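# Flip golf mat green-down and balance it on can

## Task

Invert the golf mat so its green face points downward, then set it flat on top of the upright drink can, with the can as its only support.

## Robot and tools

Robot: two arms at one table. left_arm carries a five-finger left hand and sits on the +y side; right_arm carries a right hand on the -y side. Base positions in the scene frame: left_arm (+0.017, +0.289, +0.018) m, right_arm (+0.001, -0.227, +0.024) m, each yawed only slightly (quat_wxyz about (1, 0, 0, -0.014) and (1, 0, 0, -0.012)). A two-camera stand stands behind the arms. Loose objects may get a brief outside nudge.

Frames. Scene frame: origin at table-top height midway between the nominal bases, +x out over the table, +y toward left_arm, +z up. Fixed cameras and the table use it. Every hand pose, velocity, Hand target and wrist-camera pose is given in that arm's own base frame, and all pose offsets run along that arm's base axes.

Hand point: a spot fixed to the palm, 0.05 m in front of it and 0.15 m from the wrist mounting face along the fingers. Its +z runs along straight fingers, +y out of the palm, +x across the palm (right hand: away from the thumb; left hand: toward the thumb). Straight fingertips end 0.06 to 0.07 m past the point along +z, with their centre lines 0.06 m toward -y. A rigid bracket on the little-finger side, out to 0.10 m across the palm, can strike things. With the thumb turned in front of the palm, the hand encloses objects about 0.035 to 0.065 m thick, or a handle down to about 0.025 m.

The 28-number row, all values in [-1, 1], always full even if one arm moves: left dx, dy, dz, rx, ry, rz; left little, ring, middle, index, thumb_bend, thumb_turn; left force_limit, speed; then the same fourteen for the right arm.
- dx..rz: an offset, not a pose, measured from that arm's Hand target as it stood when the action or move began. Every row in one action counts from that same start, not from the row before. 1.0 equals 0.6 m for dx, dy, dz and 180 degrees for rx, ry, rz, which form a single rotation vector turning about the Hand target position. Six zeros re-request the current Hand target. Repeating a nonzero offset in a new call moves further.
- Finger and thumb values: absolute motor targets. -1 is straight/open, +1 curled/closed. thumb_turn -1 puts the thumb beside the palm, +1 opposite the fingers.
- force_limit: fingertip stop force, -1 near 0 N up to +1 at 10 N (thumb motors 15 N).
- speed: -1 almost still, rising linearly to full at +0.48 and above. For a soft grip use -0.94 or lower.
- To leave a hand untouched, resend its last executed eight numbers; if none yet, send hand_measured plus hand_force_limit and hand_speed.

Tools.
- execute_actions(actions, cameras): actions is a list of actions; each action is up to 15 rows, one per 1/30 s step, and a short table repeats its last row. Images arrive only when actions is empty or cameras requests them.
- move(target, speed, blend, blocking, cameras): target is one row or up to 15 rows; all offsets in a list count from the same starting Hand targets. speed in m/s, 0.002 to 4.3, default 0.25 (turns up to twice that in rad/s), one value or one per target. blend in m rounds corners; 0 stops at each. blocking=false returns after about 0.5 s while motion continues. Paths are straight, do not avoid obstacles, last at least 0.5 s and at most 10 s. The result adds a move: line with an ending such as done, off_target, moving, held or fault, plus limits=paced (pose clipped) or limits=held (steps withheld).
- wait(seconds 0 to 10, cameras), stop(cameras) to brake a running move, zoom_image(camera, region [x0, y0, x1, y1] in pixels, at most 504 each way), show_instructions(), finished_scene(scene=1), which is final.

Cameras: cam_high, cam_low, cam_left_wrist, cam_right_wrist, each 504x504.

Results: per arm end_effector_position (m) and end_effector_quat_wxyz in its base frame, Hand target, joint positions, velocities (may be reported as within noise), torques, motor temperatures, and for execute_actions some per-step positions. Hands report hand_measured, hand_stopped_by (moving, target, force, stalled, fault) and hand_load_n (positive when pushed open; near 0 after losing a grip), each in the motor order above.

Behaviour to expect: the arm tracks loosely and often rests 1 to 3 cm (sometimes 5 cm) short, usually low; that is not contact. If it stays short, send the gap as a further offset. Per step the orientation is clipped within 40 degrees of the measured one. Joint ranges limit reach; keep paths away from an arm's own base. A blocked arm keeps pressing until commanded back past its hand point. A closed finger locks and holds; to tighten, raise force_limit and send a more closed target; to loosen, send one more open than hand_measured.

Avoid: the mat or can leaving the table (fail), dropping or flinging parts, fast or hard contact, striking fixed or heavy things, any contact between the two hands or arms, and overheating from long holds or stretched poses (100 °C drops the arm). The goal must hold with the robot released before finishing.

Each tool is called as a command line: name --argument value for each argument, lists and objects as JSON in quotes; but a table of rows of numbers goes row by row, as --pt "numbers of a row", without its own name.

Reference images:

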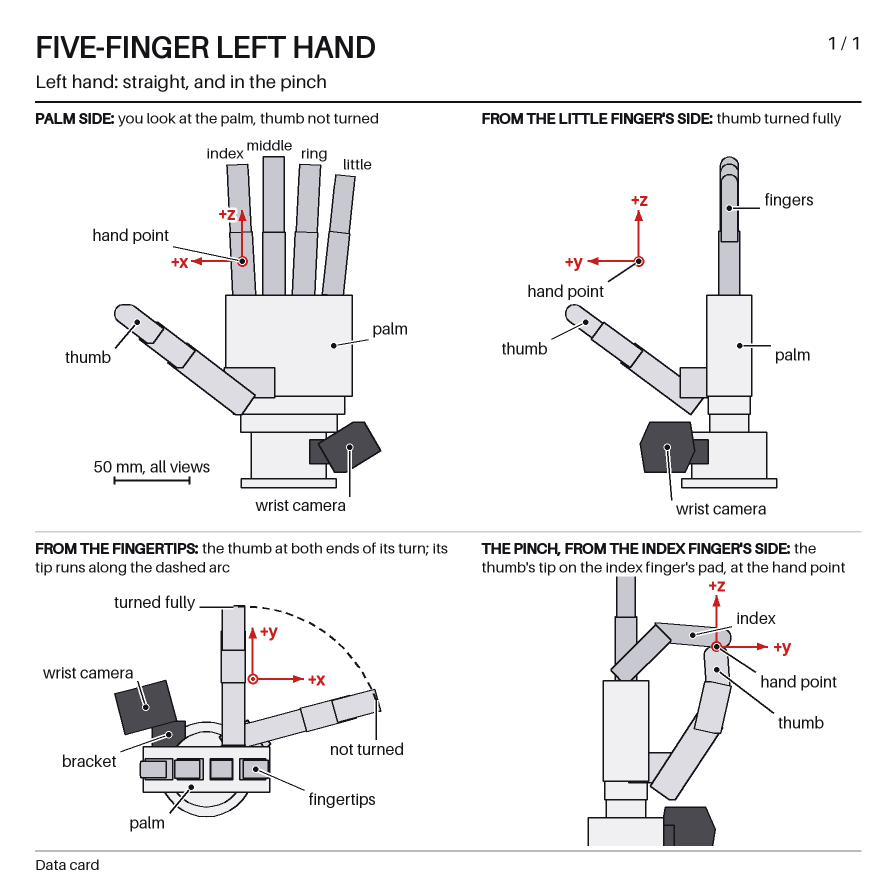

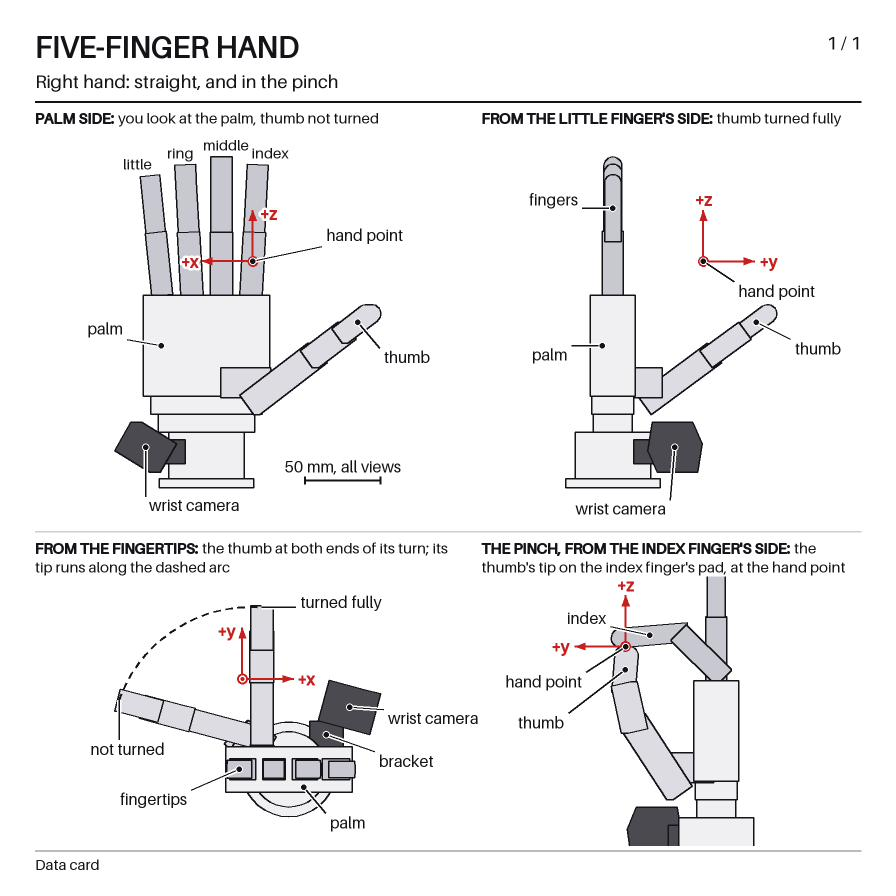

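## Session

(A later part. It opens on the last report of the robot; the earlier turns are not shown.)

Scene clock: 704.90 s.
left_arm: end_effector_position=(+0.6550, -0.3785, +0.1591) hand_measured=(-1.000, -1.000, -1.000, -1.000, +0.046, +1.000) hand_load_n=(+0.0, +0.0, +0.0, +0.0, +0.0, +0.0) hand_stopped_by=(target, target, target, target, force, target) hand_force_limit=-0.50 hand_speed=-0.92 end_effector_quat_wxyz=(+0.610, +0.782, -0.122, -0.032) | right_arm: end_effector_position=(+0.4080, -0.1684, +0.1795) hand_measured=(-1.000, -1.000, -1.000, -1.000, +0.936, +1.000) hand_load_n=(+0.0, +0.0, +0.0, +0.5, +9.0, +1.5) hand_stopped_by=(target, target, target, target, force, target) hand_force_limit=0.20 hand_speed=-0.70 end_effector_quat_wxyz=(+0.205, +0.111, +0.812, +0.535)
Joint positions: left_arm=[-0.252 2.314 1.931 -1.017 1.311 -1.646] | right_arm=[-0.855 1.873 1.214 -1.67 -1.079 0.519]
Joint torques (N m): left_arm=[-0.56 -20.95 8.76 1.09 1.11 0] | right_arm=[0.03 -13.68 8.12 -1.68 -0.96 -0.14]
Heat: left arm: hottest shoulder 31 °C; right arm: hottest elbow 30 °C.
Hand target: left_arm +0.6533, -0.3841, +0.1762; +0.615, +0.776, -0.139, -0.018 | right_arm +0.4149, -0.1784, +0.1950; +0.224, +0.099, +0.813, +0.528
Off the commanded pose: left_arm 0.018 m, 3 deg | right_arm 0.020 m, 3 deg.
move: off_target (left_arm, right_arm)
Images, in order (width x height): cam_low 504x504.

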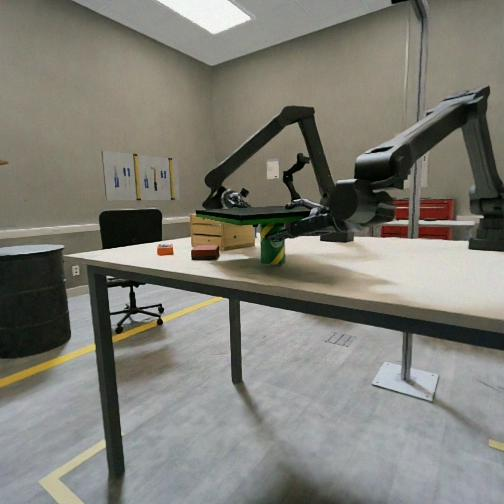

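move --target '[0.0,0.0,-0.02,0,0,0,-1,-1,-1,-1,0.24,1,-0.5,-0.92,0.0,0.0,-0.013,0,0,0,-1,-1,-1,-1,1,1,0.2,-0.7]' --speed 0.03 --cameras '["cam_low","cam_high"]'

zoom_image --camera "cam_low" --region '[190, 175, 290, 275]'

zoom_image --camera "cam_high" --region '[130, 80, 290, 240]'

Scene clock: 706.07 s.
left_arm: end_effector_position=(+0.6545, -0.3783, +0.1565) hand_measured=(-1.000, -1.000, -1.000, -1.000, +0.046, +1.000) hand_load_n=(+0.0, +0.0, +0.0, +0.0, +0.0, +0.0) hand_stopped_by=(target, target, target, target, force, target) hand_force_limit=-0.50 hand_speed=-0.92 end_effector_quat_wxyz=(+0.611, +0.781, -0.126, -0.027) | right_arm: end_effector_position=(+0.4082, -0.1689, +0.1757) hand_measured=(-1.000, -1.000, -1.000, -1.000, +0.936, +1.000) hand_load_n=(+0.0, +0.0, +0.0, +0.5, +9.0, +1.0) hand_stopped_by=(target, target, target, target, force, target) hand_force_limit=0.20 hand_speed=-0.70 end_effector_quat_wxyz=(+0.203, +0.113, +0.811, +0.538)
Joint positions: left_arm=[-0.252 2.314 1.922 -0.994 1.311 -1.646] | right_arm=[-0.856 1.883 1.214 -1.67 -1.079 0.517]
Joint torques (N m): left_arm=[-0.56 -20.13 8.76 1.14 1.12 -0.01] | right_arm=[0.21 -13.57 7.65 -1.05 -0.96 -0.15]
Heat: left arm: hottest shoulder 31 °C; right arm: hottest elbow 30 °C.
Hand target: left_arm +0.6533, -0.3841, +0.1641; +0.615, +0.776, -0.139, -0.018 | right_arm +0.4149, -0.1785, +0.1871; +0.224, +0.099, +0.813, +0.528
Off the commanded pose: left_arm 0.010 m, 2 deg | right_arm 0.016 m, 3 deg.
move: off_target (right_arm)
Images, in order (width x height): cam_high 504x504, cam_low 504x504.

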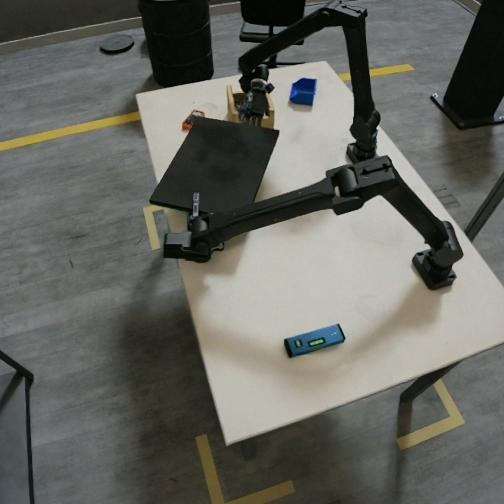

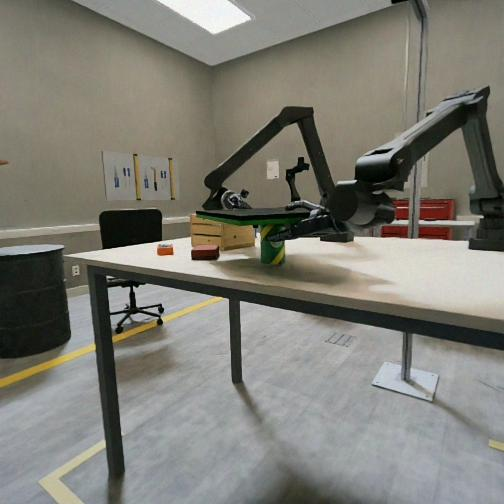

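Scaled by 5.040 from the camera's 504x504 image, which has a finer 720x720 frame.

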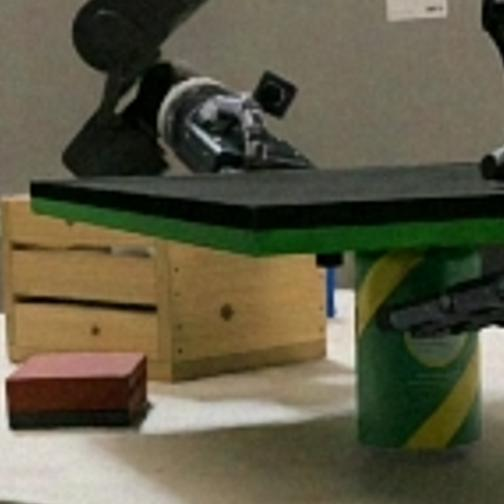

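Scaled by 3.150 from the camera's 504x504 image, which has a finer 720x720 frame.

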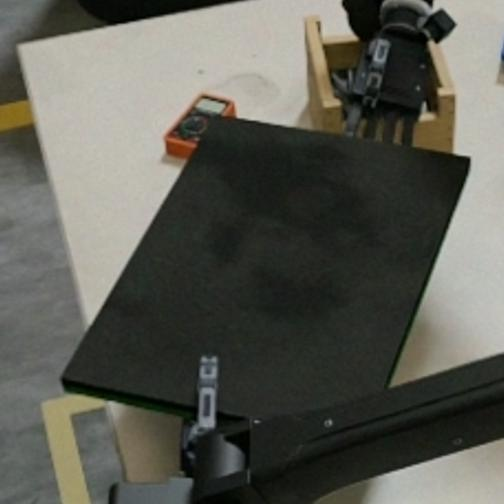

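move --target '[0.0,0.0,-0.02,0,0,0,-1,-1,-1,-1,0.24,1,-0.5,-0.92,0.0,0.0,-0.013,0,0,0,-1,-1,-1,-1,1,1,0.2,-0.7]' --speed 0.03 --cameras '["cam_low"]'

zoom_image --camera "cam_low" --region '[190, 175, 290, 275]'

Scene clock: 707.43 s.
left_arm: end_effector_position=(+0.6548, -0.3784, +0.1530) hand_measured=(-1.000, -1.000, -1.000, -1.000, +0.046, +1.000) hand_load_n=(+0.0, +0.0, +0.0, +0.0, +0.0, +0.0) hand_stopped_by=(target, target, target, target, force, target) hand_force_limit=-0.50 hand_speed=-0.92 end_effector_quat_wxyz=(+0.611, +0.781, -0.130, -0.022) | right_arm: end_effector_position=(+0.4083, -0.1692, +0.1722) hand_measured=(-1.000, -1.000, -1.000, -1.000, +0.936, +1.000) hand_load_n=(+0.0, +0.0, +0.0, +0.5, +9.0, +1.5) hand_stopped_by=(target, target, target, target, force, target) hand_force_limit=0.20 hand_speed=-0.70 end_effector_quat_wxyz=(+0.202, +0.113, +0.810, +0.539)
Joint positions: left_arm=[-0.252 2.318 1.917 -0.972 1.311 -1.646] | right_arm=[-0.856 1.892 1.214 -1.668 -1.079 0.514]
Joint torques (N m): left_arm=[-0.5 -19.43 8.49 1.16 1.11 -0.01] | right_arm=[0.15 -13.33 7.2 -0.49 -0.95 -0.1]
Heat: left arm: hottest shoulder 31 °C; right arm: hottest elbow 30 °C.
Hand target: left_arm +0.6533, -0.3841, +0.1520; +0.615, +0.776, -0.139, -0.018 | right_arm +0.4149, -0.1785, +0.1794; +0.224, +0.099, +0.813, +0.528
Off the commanded pose: left_arm 0.006 m, 1 deg | right_arm 0.013 m, 3 deg.
move: off_target (right_arm)
Images, in order (width x height): cam_low 504x504.

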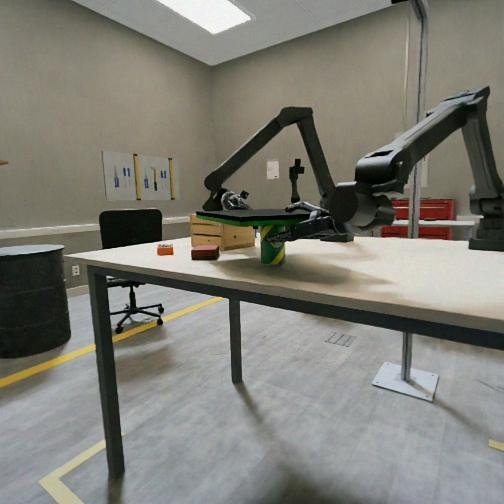

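Scaled by 5.040 from the camera's 504x504 image, which has a finer 720x720 frame.

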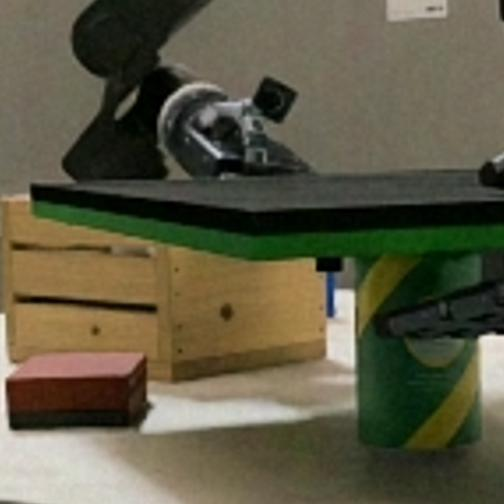

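move --target '[0.0,0.0,-0.015,0,0,0,-1,-1,-1,-1,0.24,1,-0.5,-0.92,0.0,0.0,-0.013,0,0,0,-1,-1,-1,-1,1,1,0.2,-0.7]' --speed 0.03 --cameras '["cam_low"]'

zoom_image --camera "cam_low" --region '[190, 175, 290, 275]'

Scene clock: 708.50 s.
left_arm: end_effector_position=(+0.6556, -0.3786, +0.1545) hand_measured=(-1.000, -1.000, -1.000, -1.000, +0.046, +1.000) hand_load_n=(+0.0, +0.0, +0.0, +0.0, +0.0, +0.0) hand_stopped_by=(target, target, target, target, force, target) hand_force_limit=-0.50 hand_speed=-0.92 end_effector_quat_wxyz=(+0.613, +0.778, -0.135, -0.015) | right_arm: end_effector_position=(+0.4090, -0.1699, +0.1682) hand_measured=(-1.000, -1.000, -1.000, -1.000, +0.936, +1.000) hand_load_n=(+0.0, +0.0, +0.0, +0.0, +9.0, +1.5) hand_stopped_by=(target, target, target, target, force, target) hand_force_limit=0.20 hand_speed=-0.70 end_effector_quat_wxyz=(+0.206, +0.110, +0.811, +0.537)
Joint positions: left_arm=[-0.252 2.318 1.917 -0.955 1.314 -1.646] | right_arm=[-0.856 1.899 1.214 -1.653 -1.08 0.509]
Joint torques (N m): left_arm=[-0.5 -18.61 8.01 1.25 0.97 -0.01] | right_arm=[0.15 -13.04 6.78 -0.39 -0.91 -0.06]
Heat: left arm: hottest shoulder 31 °C; right arm: hottest elbow 30 °C.
Hand target: left_arm +0.6533, -0.3841, +0.1430; +0.615, +0.776, -0.139, -0.018 | right_arm +0.4149, -0.1785, +0.1716; +0.224, +0.099, +0.813, +0.528
Off the commanded pose: left_arm 0.013 m, 1 deg | right_arm 0.011 m, 3 deg.
move: off_target (left_arm, right_arm)
Images, in order (width x height): cam_low 504x504.

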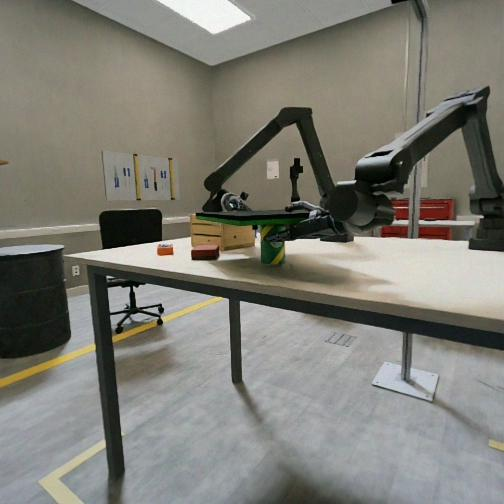

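Scaled by 5.040 from the camera's 504x504 image, which has a finer 720x720 frame.

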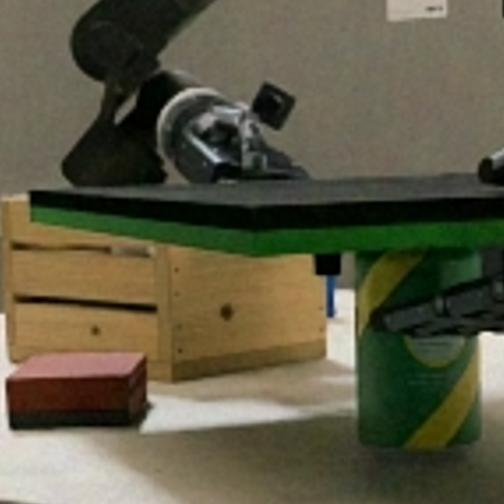

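move --target '[0.0,0.0,0,0,0,0,-1,-1,-1,-1,-0.04,1,-0.5,-0.92,0.0,0.0,0,0,0,0,-1,-1,-1,-1,1,1,0.2,-0.7]' --speed 0.03

move --target '[0.0,0.0,-0.015,0,0,0,-1,-1,-1,-1,-0.18,1,-0.5,-0.92,0.0,0.0,0,0,0,0,-1,-1,-1,-1,1,1,0.2,-0.7]' --speed 0.03 --cameras '["cam_low","cam_high"]'

zoom_image --camera "cam_low" --region '[190, 175, 290, 275]'

Scene clock: 710.00 s.
left_arm: end_effector_position=(+0.6557, -0.3786, +0.1545) hand_measured=(-1.000, -1.000, -1.000, -1.000, -0.040, +1.000) hand_load_n=(+0.0, +0.0, +0.5, +0.0, +0.0, +0.0) hand_stopped_by=(target, target, target, target, target, target) hand_force_limit=-0.50 hand_speed=-0.92 end_effector_quat_wxyz=(+0.613, +0.778, -0.135, -0.015) | right_arm: end_effector_position=(+0.4090, -0.1699, +0.1682) hand_measured=(-1.000, -1.000, -1.000, -1.000, +0.936, +1.000) hand_load_n=(+0.0, +0.0, +0.0, +0.5, +9.5, +1.5) hand_stopped_by=(target, target, target, target, force, target) hand_force_limit=0.20 hand_speed=-0.70 end_effector_quat_wxyz=(+0.206, +0.109, +0.811, +0.537)
Joint positions: left_arm=[-0.252 2.318 1.917 -0.955 1.314 -1.646] | right_arm=[-0.856 1.899 1.214 -1.653 -1.08 0.508]
Joint torques (N m): left_arm=[-0.56 -18.61 7.99 1.2 0.98 -0.01] | right_arm=[0.09 -13.04 6.74 -0.35 -0.9 -0.07]
Heat: left arm: hottest shoulder 31 °C; right arm: hottest elbow 30 °C.
Hand target: left_arm +0.6533, -0.3841, +0.1429; +0.615, +0.776, -0.139, -0.018 | right_arm +0.4149, -0.1784, +0.1716; +0.224, +0.099, +0.813, +0.528
Off the commanded pose: left_arm 0.013 m, 1 deg | right_arm 0.011 m, 3 deg.
move: off_target (left_arm, right_arm)

Scene clock: 711.47 s.
left_arm: end_effector_position=(+0.6556, -0.3786, +0.1531) hand_measured=(-1.000, -1.000, -1.000, -1.000, -0.180, +1.000) hand_load_n=(+0.0, +0.0, +0.0, +0.0, -0.5, +0.0) hand_stopped_by=(target, target, target, target, target, target) hand_force_limit=-0.50 hand_speed=-0.92 end_effector_quat_wxyz=(+0.614, +0.777, -0.138, -0.011) | right_arm: end_effector_position=(+0.4092, -0.1701, +0.1685) hand_measured=(-1.000, -1.000, -1.000, -1.000, +0.936, +1.000) hand_load_n=(+0.0, +0.0, +0.0, +0.0, +9.0, +1.0) hand_stopped_by=(target, target, target, target, force, target) hand_force_limit=0.20 hand_speed=-0.70 end_effector_quat_wxyz=(+0.207, +0.109, +0.810, +0.537)
Joint positions: left_arm=[-0.252 2.319 1.912 -0.937 1.316 -1.646] | right_arm=[-0.856 1.899 1.214 -1.653 -1.082 0.507]
Joint torques (N m): left_arm=[-0.5 -18.02 7.88 1.14 0.9 -0.02] | right_arm=[0.21 -12.92 6.8 -0.36 -0.83 -0.05]
Heat: left arm: hottest shoulder 31 °C; right arm: hottest elbow 30 °C.
Hand target: left_arm +0.6533, -0.3841, +0.1341; +0.615, +0.776, -0.139, -0.018 | right_arm +0.4149, -0.1785, +0.1716; +0.224, +0.099, +0.813, +0.528
Off the commanded pose: left_arm 0.020 m, 1 deg | right_arm 0.011 m, 3 deg.
move: off_target (left_arm, right_arm)
Images, in order (width x height): cam_high 504x504, cam_low 504x504.

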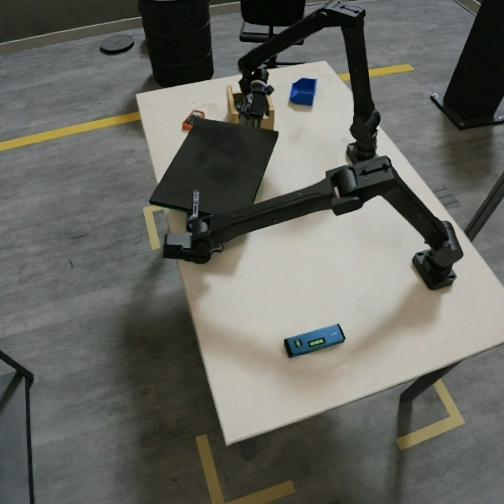

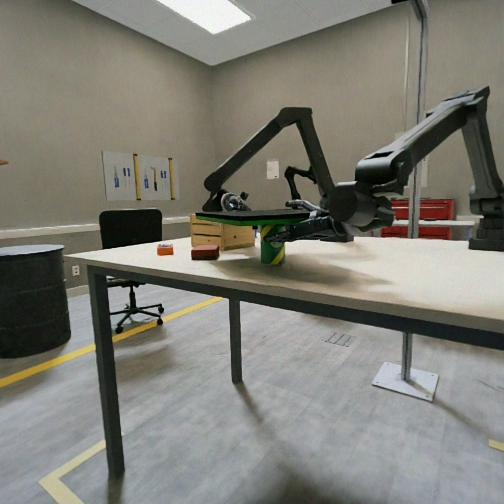

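Scaled by 5.040 from the camera's 504x504 image, which has a finer 720x720 frame.

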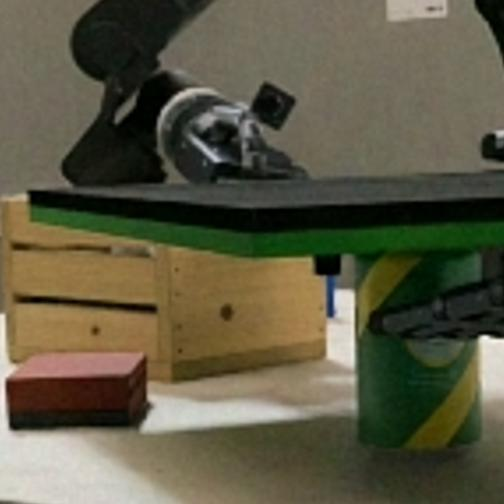

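move --target '[0.0,0.0,-0.03,0,0,0,-1,-1,-1,-1,-0.18,1,-0.5,-0.92,0.0,0.0,0,0,0,0,-1,-1,-1,-1,1,1,0.2,-0.7]' --speed 0.03 --cameras '["cam_low"]'

zoom_image --camera "cam_low" --region '[190, 175, 290, 275]'

Scene clock: 712.63 s.
left_arm: end_effector_position=(+0.6560, -0.3787, +0.1443) hand_measured=(-1.000, -1.000, -1.000, -1.000, -0.180, +1.000) hand_load_n=(+0.0, +0.0, +0.0, +0.5, +0.0, +0.0) hand_stopped_by=(target, target, target, target, target, target) hand_force_limit=-0.50 hand_speed=-0.92 end_effector_quat_wxyz=(+0.616, +0.774, -0.143, -0.006) | right_arm: end_effector_position=(+0.4094, -0.1702, +0.1690) hand_measured=(-1.000, -1.000, -1.000, -1.000, +0.936, +1.000) hand_load_n=(+0.0, +0.0, +0.0, +0.0, +9.0, +1.5) hand_stopped_by=(target, target, target, target, force, target) hand_force_limit=0.20 hand_speed=-0.70 end_effector_quat_wxyz=(+0.209, +0.109, +0.810, +0.537)
Joint positions: left_arm=[-0.252 2.332 1.906 -0.906 1.321 -1.644] | right_arm=[-0.856 1.899 1.214 -1.653 -1.086 0.505]
Joint torques (N m): left_arm=[-0.44 -17.32 7.56 1.13 0.73 -0.02] | right_arm=[0.15 -12.98 6.76 -0.38 -0.7 -0.02]
Heat: left arm: hottest elbow 31 °C; right arm: hottest elbow 30 °C.
Hand target: left_arm +0.6533, -0.3841, +0.1160; +0.615, +0.776, -0.139, -0.018 | right_arm +0.4149, -0.1785, +0.1716; +0.224, +0.099, +0.813, +0.528
Off the commanded pose: left_arm 0.029 m, 2 deg | right_arm 0.010 m, 2 deg.
move: off_target (left_arm)
Images, in order (width x height): cam_low 504x504.

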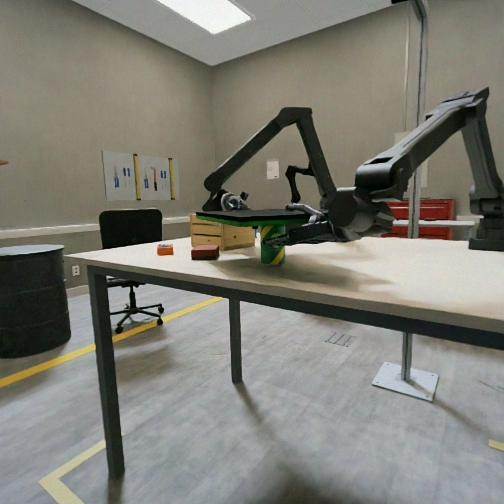

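Scaled by 5.040 from the camera's 504x504 image, which has a finer 720x720 frame.

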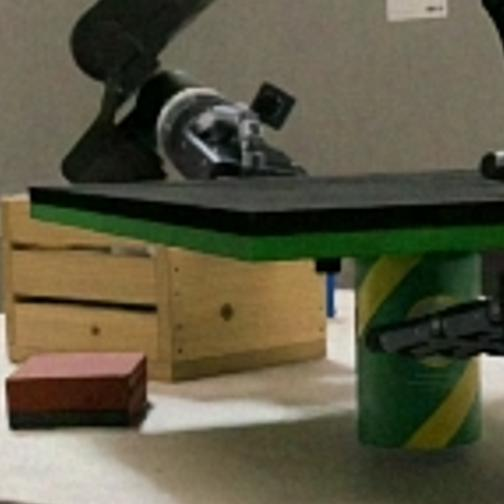

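move --target '[0.0,0.0,-0.02,0,0,0,-1,-1,-1,-1,-0.18,1,-0.5,-0.92,0.0,0.0,0,0,0,0,-1,-1,-1,-1,1,1,0.2,-0.7]' --speed 0.03 --cameras '["cam_low","cam_high"]'

zoom_image --camera "cam_low" --region '[190, 175, 290, 275]'

zoom_image --camera "cam_low" --region '[250, 190, 330, 270]'

Scene clock: 713.80 s.
left_arm: end_effector_position=(+0.6565, -0.3788, +0.1395) hand_measured=(-1.000, -1.000, -1.000, -1.000, -0.180, +1.000) hand_load_n=(+0.5, +0.0, +0.0, +0.0, +0.5, +0.5) hand_stopped_by=(target, target, target, target, target, target) hand_force_limit=-0.50 hand_speed=-0.92 end_effector_quat_wxyz=(+0.618, +0.773, -0.146, -0.002) | right_arm: end_effector_position=(+0.4095, -0.1702, +0.1691) hand_measured=(-1.000, -1.000, -1.000, -1.000, +0.936, +1.000) hand_load_n=(+0.0, +0.0, +0.0, +0.0, +9.0, +1.0) hand_stopped_by=(target, target, target, target, force, target) hand_force_limit=0.20 hand_speed=-0.70 end_effector_quat_wxyz=(+0.210, +0.109, +0.810, +0.537)
Joint positions: left_arm=[-0.252 2.34 1.904 -0.885 1.324 -1.644] | right_arm=[-0.856 1.899 1.214 -1.653 -1.086 0.504]
Joint torques (N m): left_arm=[-0.5 -16.79 7.25 1.09 0.6 -0.02] | right_arm=[0.09 -13.04 6.8 -0.36 -0.67 -0.02]
Heat: left arm: hottest elbow 31 °C; right arm: hottest elbow 30 °C.
Hand target: left_arm +0.6533, -0.3841, +0.1040; +0.615, +0.776, -0.139, -0.018 | right_arm +0.4149, -0.1784, +0.1716; +0.224, +0.099, +0.813, +0.528
Off the commanded pose: left_arm 0.036 m, 2 deg | right_arm 0.010 m, 2 deg.
move: off_target (left_arm)
Images, in order (width x height): cam_high 504x504, cam_low 504x504.

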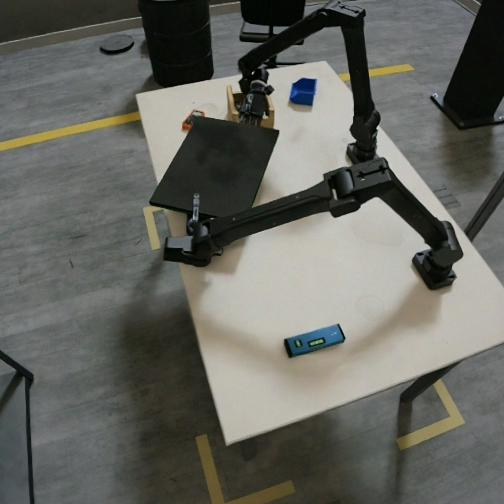

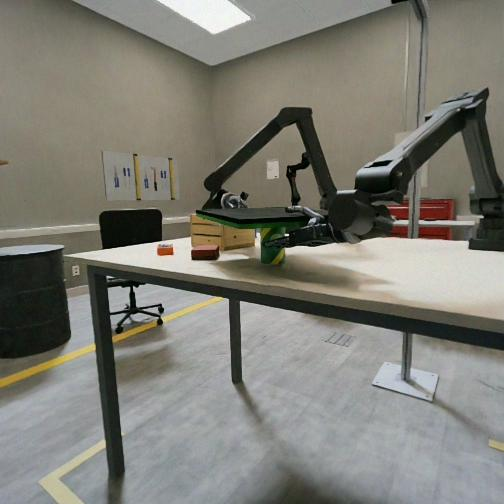

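Scaled by 5.040 from the camera's 504x504 image, which has a finer 720x720 frame.

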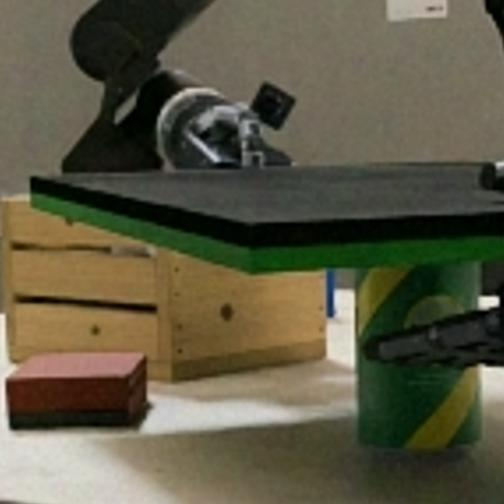

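Scaled by 6.300 from the camera's 504x504 image, which has a finer 720x720 frame.

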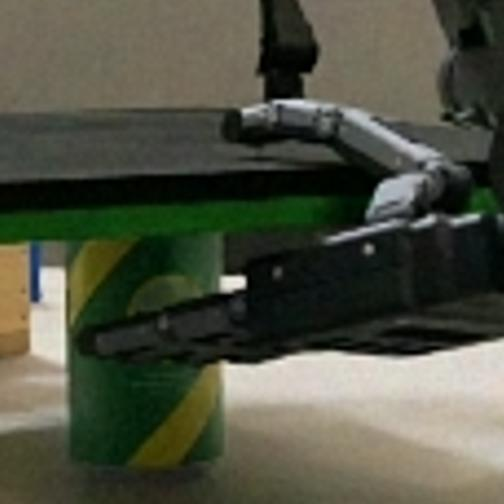

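move --target '[0.0,0.0,0,0,0,0,-1,-1,-1,-1,-0.5,1,-0.5,-0.92,0.0,0.0,0,0,0,0,-1,-1,-1,-1,1,1,0.2,-0.7]' --speed 0.03 --cameras '["cam_low","cam_high"]'

zoom_image --camera "cam_low" --region '[190, 175, 290, 275]'

zoom_image --camera "cam_low" --region '[250, 190, 330, 270]'

Scene clock: 717.20 s.
left_arm: end_effector_position=(+0.6566, -0.3788, +0.1379) hand_measured=(-1.000, -1.000, -1.000, -1.000, -0.500, +1.000) hand_load_n=(+0.0, +0.0, +0.5, +0.0, +0.5, +0.5) hand_stopped_by=(target, target, target, target, target, target) hand_force_limit=-0.50 hand_speed=-0.92 end_effector_quat_wxyz=(+0.618, +0.773, -0.146, -0.003) | right_arm: end_effector_position=(+0.4095, -0.1702, +0.1691) hand_measured=(-1.000, -1.000, -1.000, -1.000, +0.936, +1.000) hand_load_n=(+0.0, +0.0, +0.0, +0.0, +9.0, +1.5) hand_stopped_by=(target, target, target, target, force, target) hand_force_limit=0.20 hand_speed=-0.70 end_effector_quat_wxyz=(+0.210, +0.109, +0.810, +0.537)
Joint positions: left_arm=[-0.252 2.342 1.904 -0.885 1.324 -1.644] | right_arm=[-0.856 1.899 1.214 -1.653 -1.086 0.504]
Joint torques (N m): left_arm=[-0.5 -17.03 7.3 1.11 0.61 -0.03] | right_arm=[0.09 -12.98 6.79 -0.36 -0.68 -0.01]
Heat: left arm: hottest elbow 31 °C; right arm: hottest elbow 30 °C.
Hand target: left_arm +0.6533, -0.3841, +0.1040; +0.615, +0.776, -0.139, -0.018 | right_arm +0.4149, -0.1784, +0.1716; +0.224, +0.099, +0.813, +0.528
Off the commanded pose: left_arm 0.034 m, 2 deg | right_arm 0.010 m, 2 deg.
move: off_target (left_arm)
Images, in order (width x height): cam_high 504x504, cam_low 504x504.

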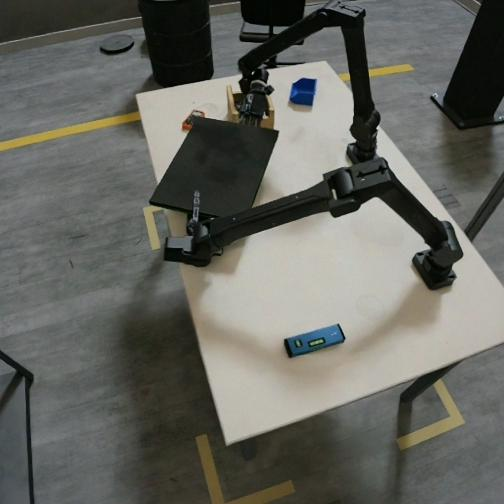

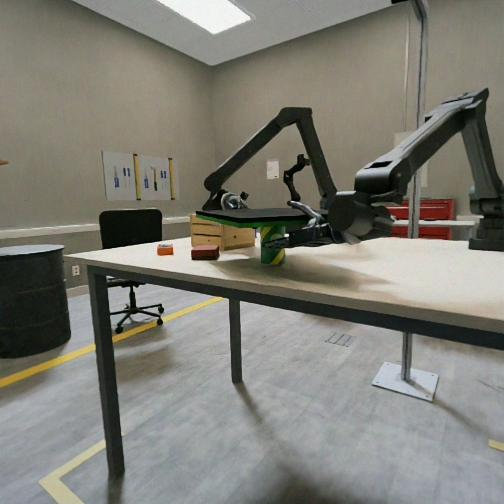

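Scaled by 5.040 from the camera's 504x504 image, which has a finer 720x720 frame.

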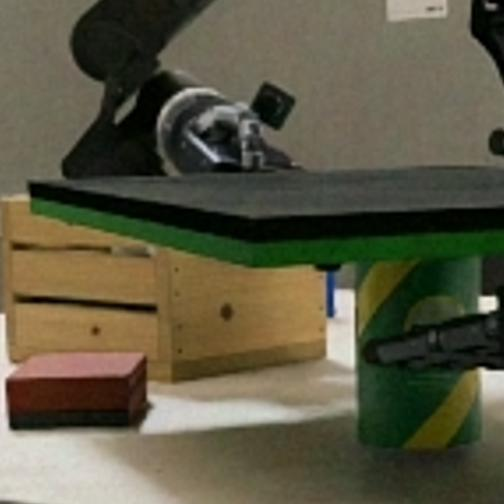

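Scaled by 6.300 from the camera's 504x504 image, which has a finer 720x720 frame.

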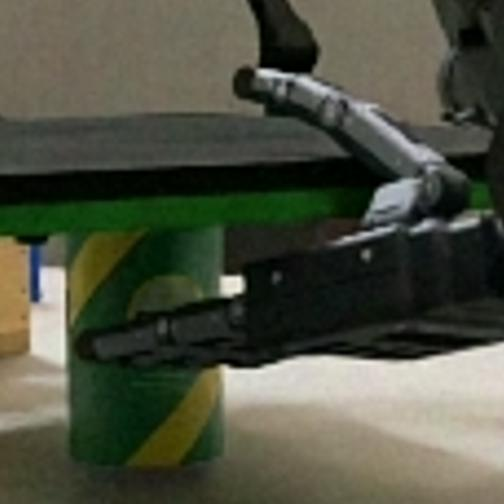

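move --target '[0.0,0.0,0,0,0,0,-1,-1,-1,-1,-1,1,-0.5,-0.92,0.0,0.0,0,0,0,0,-1,-1,-1,-1,1,1,0.2,-0.7]' --speed 0.03 --cameras '["cam_low"]'

zoom_image --camera "cam_low" --region '[190, 175, 290, 275]'

zoom_image --camera "cam_low" --region '[250, 190, 330, 270]'

Scene clock: 722.03 s.
left_arm: end_effector_position=(+0.6566, -0.3788, +0.1333) hand_measured=(-1.000, -1.000, -1.000, -1.000, -1.000, +1.000) hand_load_n=(+0.0, +0.0, +0.0, +0.0, +0.0, +0.5) hand_stopped_by=(target, target, target, target, target, target) hand_force_limit=-0.50 hand_speed=-0.92 end_effector_quat_wxyz=(+0.618, +0.773, -0.144, -0.005) | right_arm: end_effector_position=(+0.4095, -0.1702, +0.1691) hand_measured=(-1.000, -1.000, -1.000, -1.000, +0.936, +1.000) hand_load_n=(+0.0, +0.5, +0.0, +0.0, +9.0, +1.0) hand_stopped_by=(target, target, target, target, force, target) hand_force_limit=0.20 hand_speed=-0.70 end_effector_quat_wxyz=(+0.210, +0.109, +0.810, +0.537)
Joint positions: left_arm=[-0.252 2.348 1.904 -0.885 1.324 -1.644] | right_arm=[-0.856 1.899 1.214 -1.653 -1.086 0.504]
Joint torques (N m): left_arm=[-0.56 -17.44 7.36 1.09 0.6 -0.03] | right_arm=[0.21 -12.92 6.79 -0.38 -0.67 -0.01]
Heat: left arm: hottest elbow 31 °C; right arm: hottest elbow 30 °C.
Hand target: left_arm +0.6533, -0.3841, +0.1042; +0.615, +0.776, -0.139, -0.018 | right_arm +0.4149, -0.1784, +0.1716; +0.224, +0.099, +0.813, +0.528
Off the commanded pose: left_arm 0.030 m, 2 deg | right_arm 0.010 m, 2 deg.
move: off_target (left_arm)
Images, in order (width x height): cam_low 504x504.

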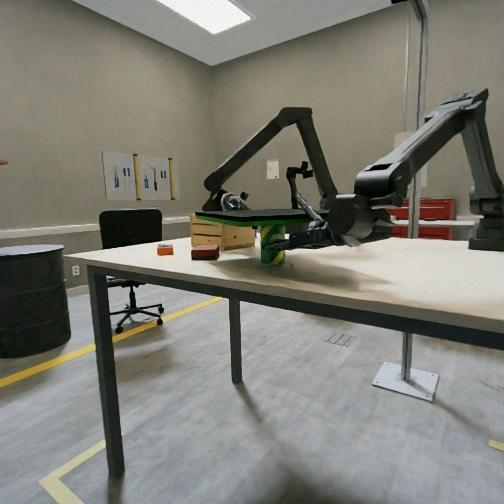

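Scaled by 5.040 from the camera's 504x504 image, which has a finer 720x720 frame.

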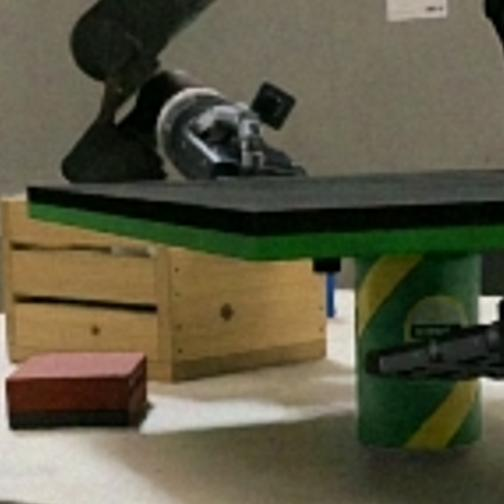

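Scaled by 6.300 from the camera's 504x504 image, which has a finer 720x720 frame.

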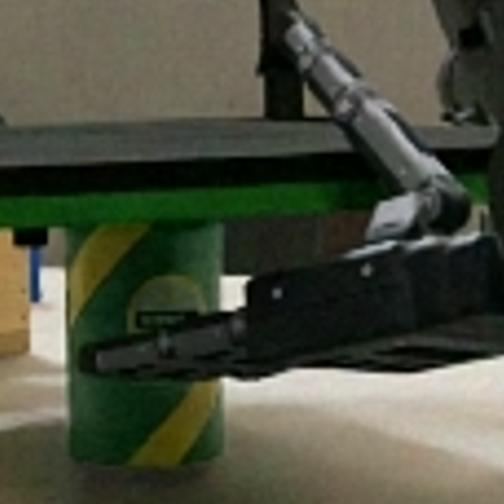

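move --target '[0.0,0.0,0,0,0,0,-1,-1,-1,-1,-1,1,-0.5,-0.92,0.0,0.0,-0.013,0,0,0,-1,-1,-1,-1,1,1,0.2,-0.7]' --speed 0.03 --cameras '["cam_low"]'

zoom_image --camera "cam_low" --region '[190, 175, 290, 275]'

Scene clock: 723.13 s.
left_arm: end_effector_position=(+0.6566, -0.3788, +0.1333) hand_measured=(-1.000, -1.000, -1.000, -1.000, -1.000, +1.000) hand_load_n=(+0.0, +0.0, +0.0, +0.0, +0.0, +0.5) hand_stopped_by=(target, target, target, target, target, target) hand_force_limit=-0.50 hand_speed=-0.92 end_effector_quat_wxyz=(+0.618, +0.773, -0.144, -0.005) | right_arm: end_effector_position=(+0.4102, -0.1711, +0.1646) hand_measured=(-1.000, -1.000, -1.000, -1.000, +0.936, +1.000) hand_load_n=(+0.0, -0.5, +0.0, +0.0, +9.0, +1.5) hand_stopped_by=(target, target, target, target, force, target) hand_force_limit=0.20 hand_speed=-0.70 end_effector_quat_wxyz=(+0.212, +0.107, +0.811, +0.535)
Joint positions: left_arm=[-0.252 2.348 1.904 -0.885 1.324 -1.644] | right_arm=[-0.856 1.907 1.214 -1.637 -1.086 0.504]
Joint torques (N m): left_arm=[-0.5 -17.44 7.38 1.1 0.6 -0.03] | right_arm=[0.09 -12.63 6.34 -0.27 -0.68 0]
Heat: left arm: hottest elbow 31 °C; right arm: hottest elbow 30 °C.
Hand target: left_arm +0.6533, -0.3841, +0.1042; +0.615, +0.776, -0.139, -0.018 | right_arm +0.4149, -0.1785, +0.1638; +0.224, +0.099, +0.813, +0.528
Off the commanded pose: left_arm 0.030 m, 2 deg | right_arm 0.009 m, 2 deg.
move: off_target (left_arm)
Images, in order (width x height): cam_low 504x504.

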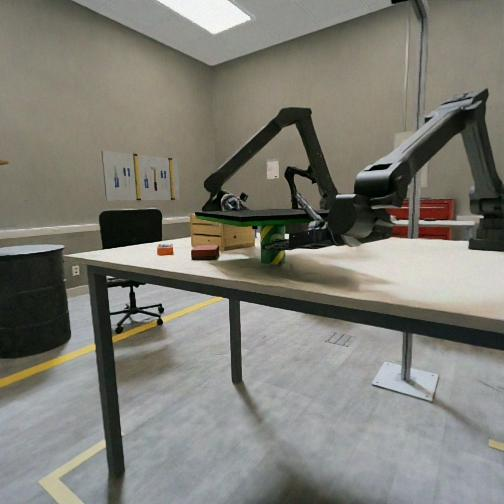

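Scaled by 5.040 from the camera's 504x504 image, which has a finer 720x720 frame.

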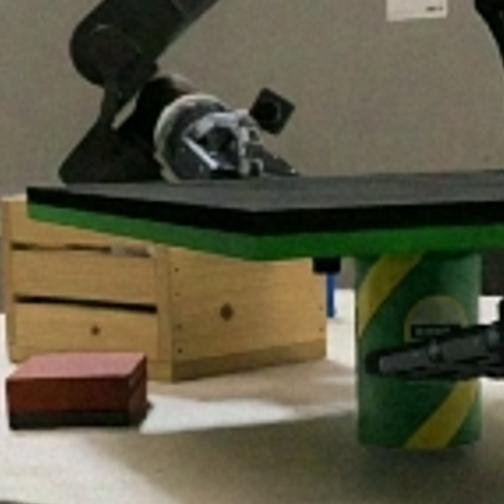

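move --target '[0.03,0.08,0.02,0,0,0,-1,-1,-1,-1,-1,1,-0.5,-0.92,0.0,0.0,-0.006,0,0,0,-1,-1,-1,-1,1,1,0.2,-0.7]' --speed 0.04 --cameras '["cam_low","cam_high"]'

zoom_image --camera "cam_low" --region '[190, 175, 290, 275]'

Scene clock: 726.30 s.
left_arm: end_effector_position=(+0.6608, -0.3403, +0.1216) hand_measured=(-1.000, -1.000, -1.000, -1.000, -1.000, +1.000) hand_load_n=(+0.0, +0.0, +0.0, +0.0, +0.0, +0.0) hand_stopped_by=(target, target, target, target, target, target) hand_force_limit=-0.50 hand_speed=-0.92 end_effector_quat_wxyz=(+0.616, +0.775, -0.137, -0.023) | right_arm: end_effector_position=(+0.4107, -0.1717, +0.1606) hand_measured=(-1.000, -1.000, -1.000, -1.000, +0.936, +1.000) hand_load_n=(+0.0, +0.0, +0.0, +0.0, +9.0, +1.5) hand_stopped_by=(target, target, target, target, force, target) hand_force_limit=0.20 hand_speed=-0.70 end_effector_quat_wxyz=(+0.212, +0.106, +0.811, +0.535)
Joint positions: left_arm=[-0.197 2.413 2.004 -1.224 1.329 -1.37] | right_arm=[-0.856 1.915 1.214 -1.628 -1.086 0.504]
Joint torques (N m): left_arm=[1.03 -18.37 11.02 -0.17 0.67 0] | right_arm=[0.03 -12.81 6.17 -0.29 -0.68 -0.01]
Heat: left arm: hottest elbow 31 °C; right arm: hottest elbow 29 °C.
Hand target: left_arm +0.6714, -0.3361, +0.1162; +0.615, +0.776, -0.139, -0.018 | right_arm +0.4149, -0.1784, +0.1601; +0.224, +0.099, +0.813, +0.528
Off the commanded pose: left_arm 0.013 m, 1 deg | right_arm 0.008 m, 2 deg.
move: off_target (left_arm)
Images, in order (width x height): cam_high 504x504, cam_low 504x504.

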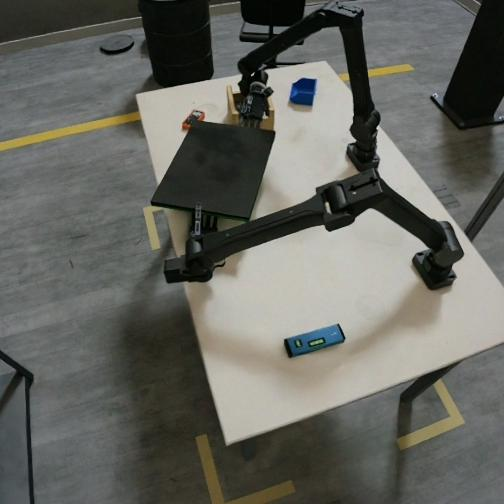

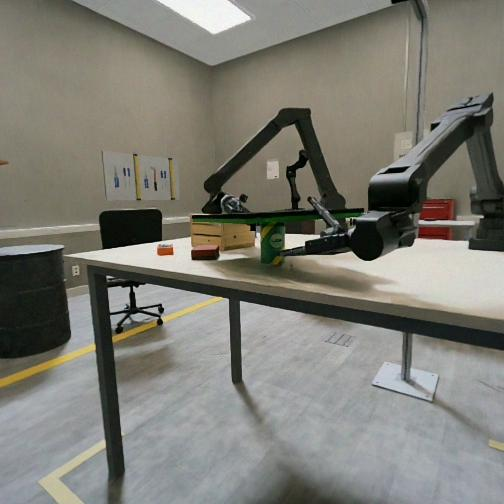

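Scaled by 5.040 from the camera's 504x504 image, which has a finer 720x720 frame.

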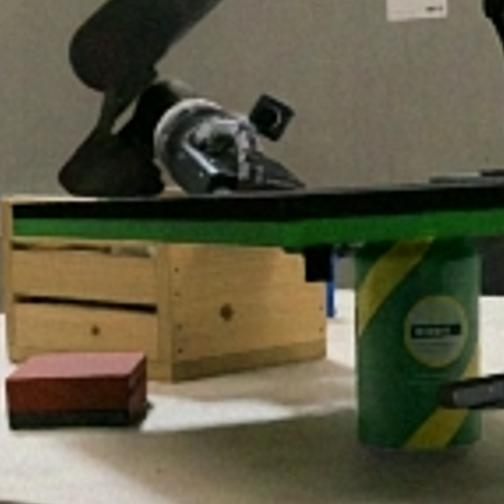

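zoom_image --camera "cam_low" --region '[270, 180, 370, 280]'

zoom_image --camera "cam_high" --region '[130, 80, 290, 240]'

Scaled by 5.040 from the camera's 504x504 image, which has a finer 720x720 frame.

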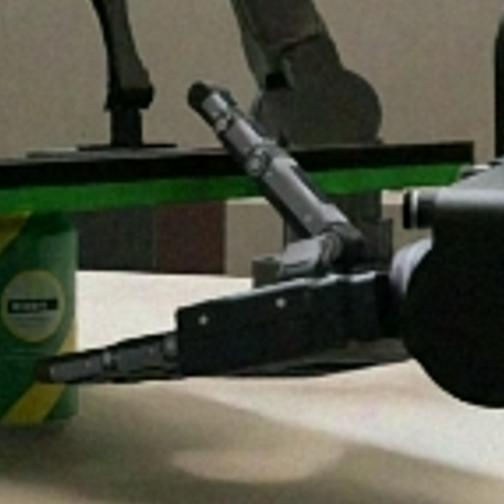

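Scaled by 3.150 from the camera's 504x504 image, which has a finer 720x720 frame.

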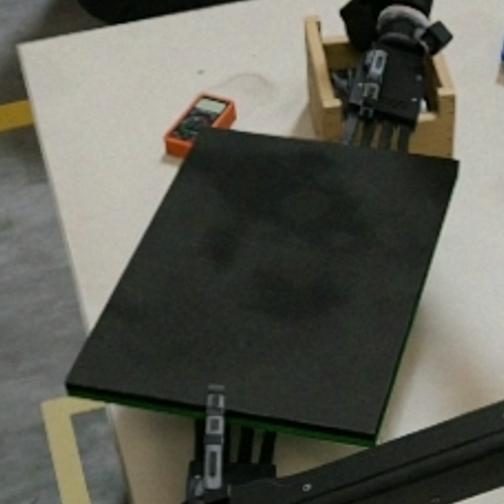

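move --target '[0.0,0.0,0.0,0,0,0,-1,-1,-1,-1,-1,1,-0.5,-0.92,0.0,0.0,0.03,0,0,0,-1,-1,-1,-1,1,1,0.2,-0.7]' --speed 0.04 --cameras '["cam_low","cam_high"]'

zoom_image --camera "cam_low" --region '[190, 175, 290, 275]'

Scene clock: 728.20 s.
left_arm: end_effector_position=(+0.6607, -0.3402, +0.1217) hand_measured=(-1.000, -1.000, -1.000, -1.000, -1.000, +1.000) hand_load_n=(+0.0, +0.0, +0.0, +0.0, +0.0, +0.0) hand_stopped_by=(target, target, target, target, target, target) hand_force_limit=-0.50 hand_speed=-0.92 end_effector_quat_wxyz=(+0.616, +0.775, -0.137, -0.023) | right_arm: end_effector_position=(+0.4105, -0.1715, +0.1612) hand_measured=(-1.000, -1.000, -1.000, -1.000, +0.936, +1.000) hand_load_n=(+0.0, +0.0, +0.0, +0.0, +9.0, +1.5) hand_stopped_by=(target, target, target, target, force, target) hand_force_limit=0.20 hand_speed=-0.70 end_effector_quat_wxyz=(+0.211, +0.108, +0.810, +0.536)
Joint positions: left_arm=[-0.197 2.413 2.004 -1.225 1.329 -1.369] | right_arm=[-0.856 1.915 1.214 -1.634 -1.086 0.504]
Joint torques (N m): left_arm=[1.08 -18.55 10.44 0.1 0.67 -0.03] | right_arm=[0.15 -15.15 6.98 -1.57 -0.68 0]
Heat: left arm: hottest elbow 31 °C; right arm: hottest elbow 29 °C.
Hand target: left_arm +0.6704, -0.3358, +0.1162; +0.615, +0.776, -0.138, -0.017 (not the last commanded pose) | right_arm +0.4149, -0.1785, +0.1781; +0.224, +0.099, +0.813, +0.528
Off the commanded pose: left_arm 0.013 m, 1 deg | right_arm 0.019 m, 2 deg.
move: off_target (left_arm, right_arm)
Images, in order (width x height): cam_high 504x504, cam_low 504x504.

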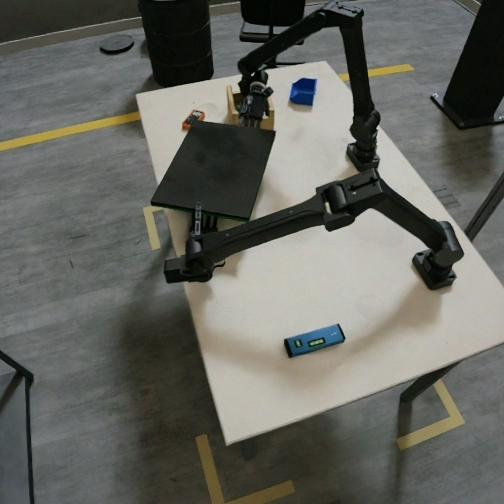

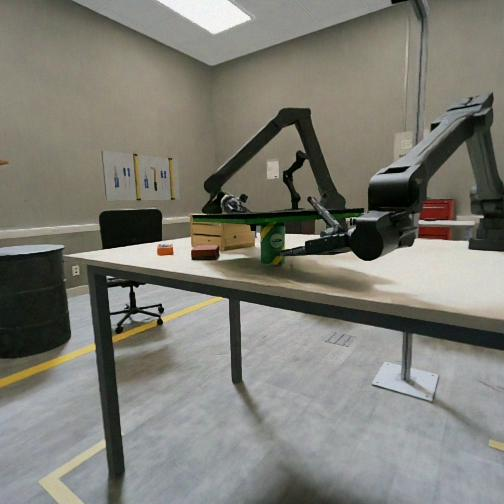

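Scaled by 5.040 from the camera's 504x504 image, which has a finer 720x720 frame.

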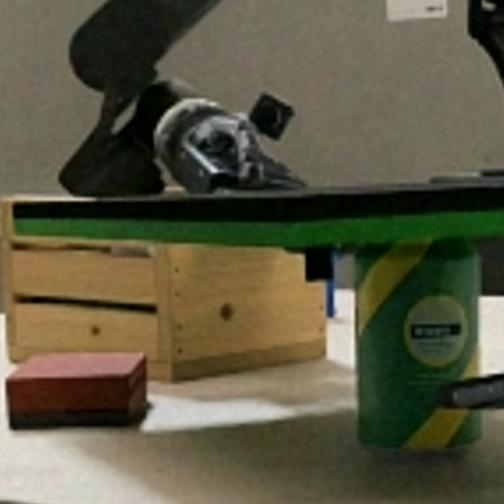

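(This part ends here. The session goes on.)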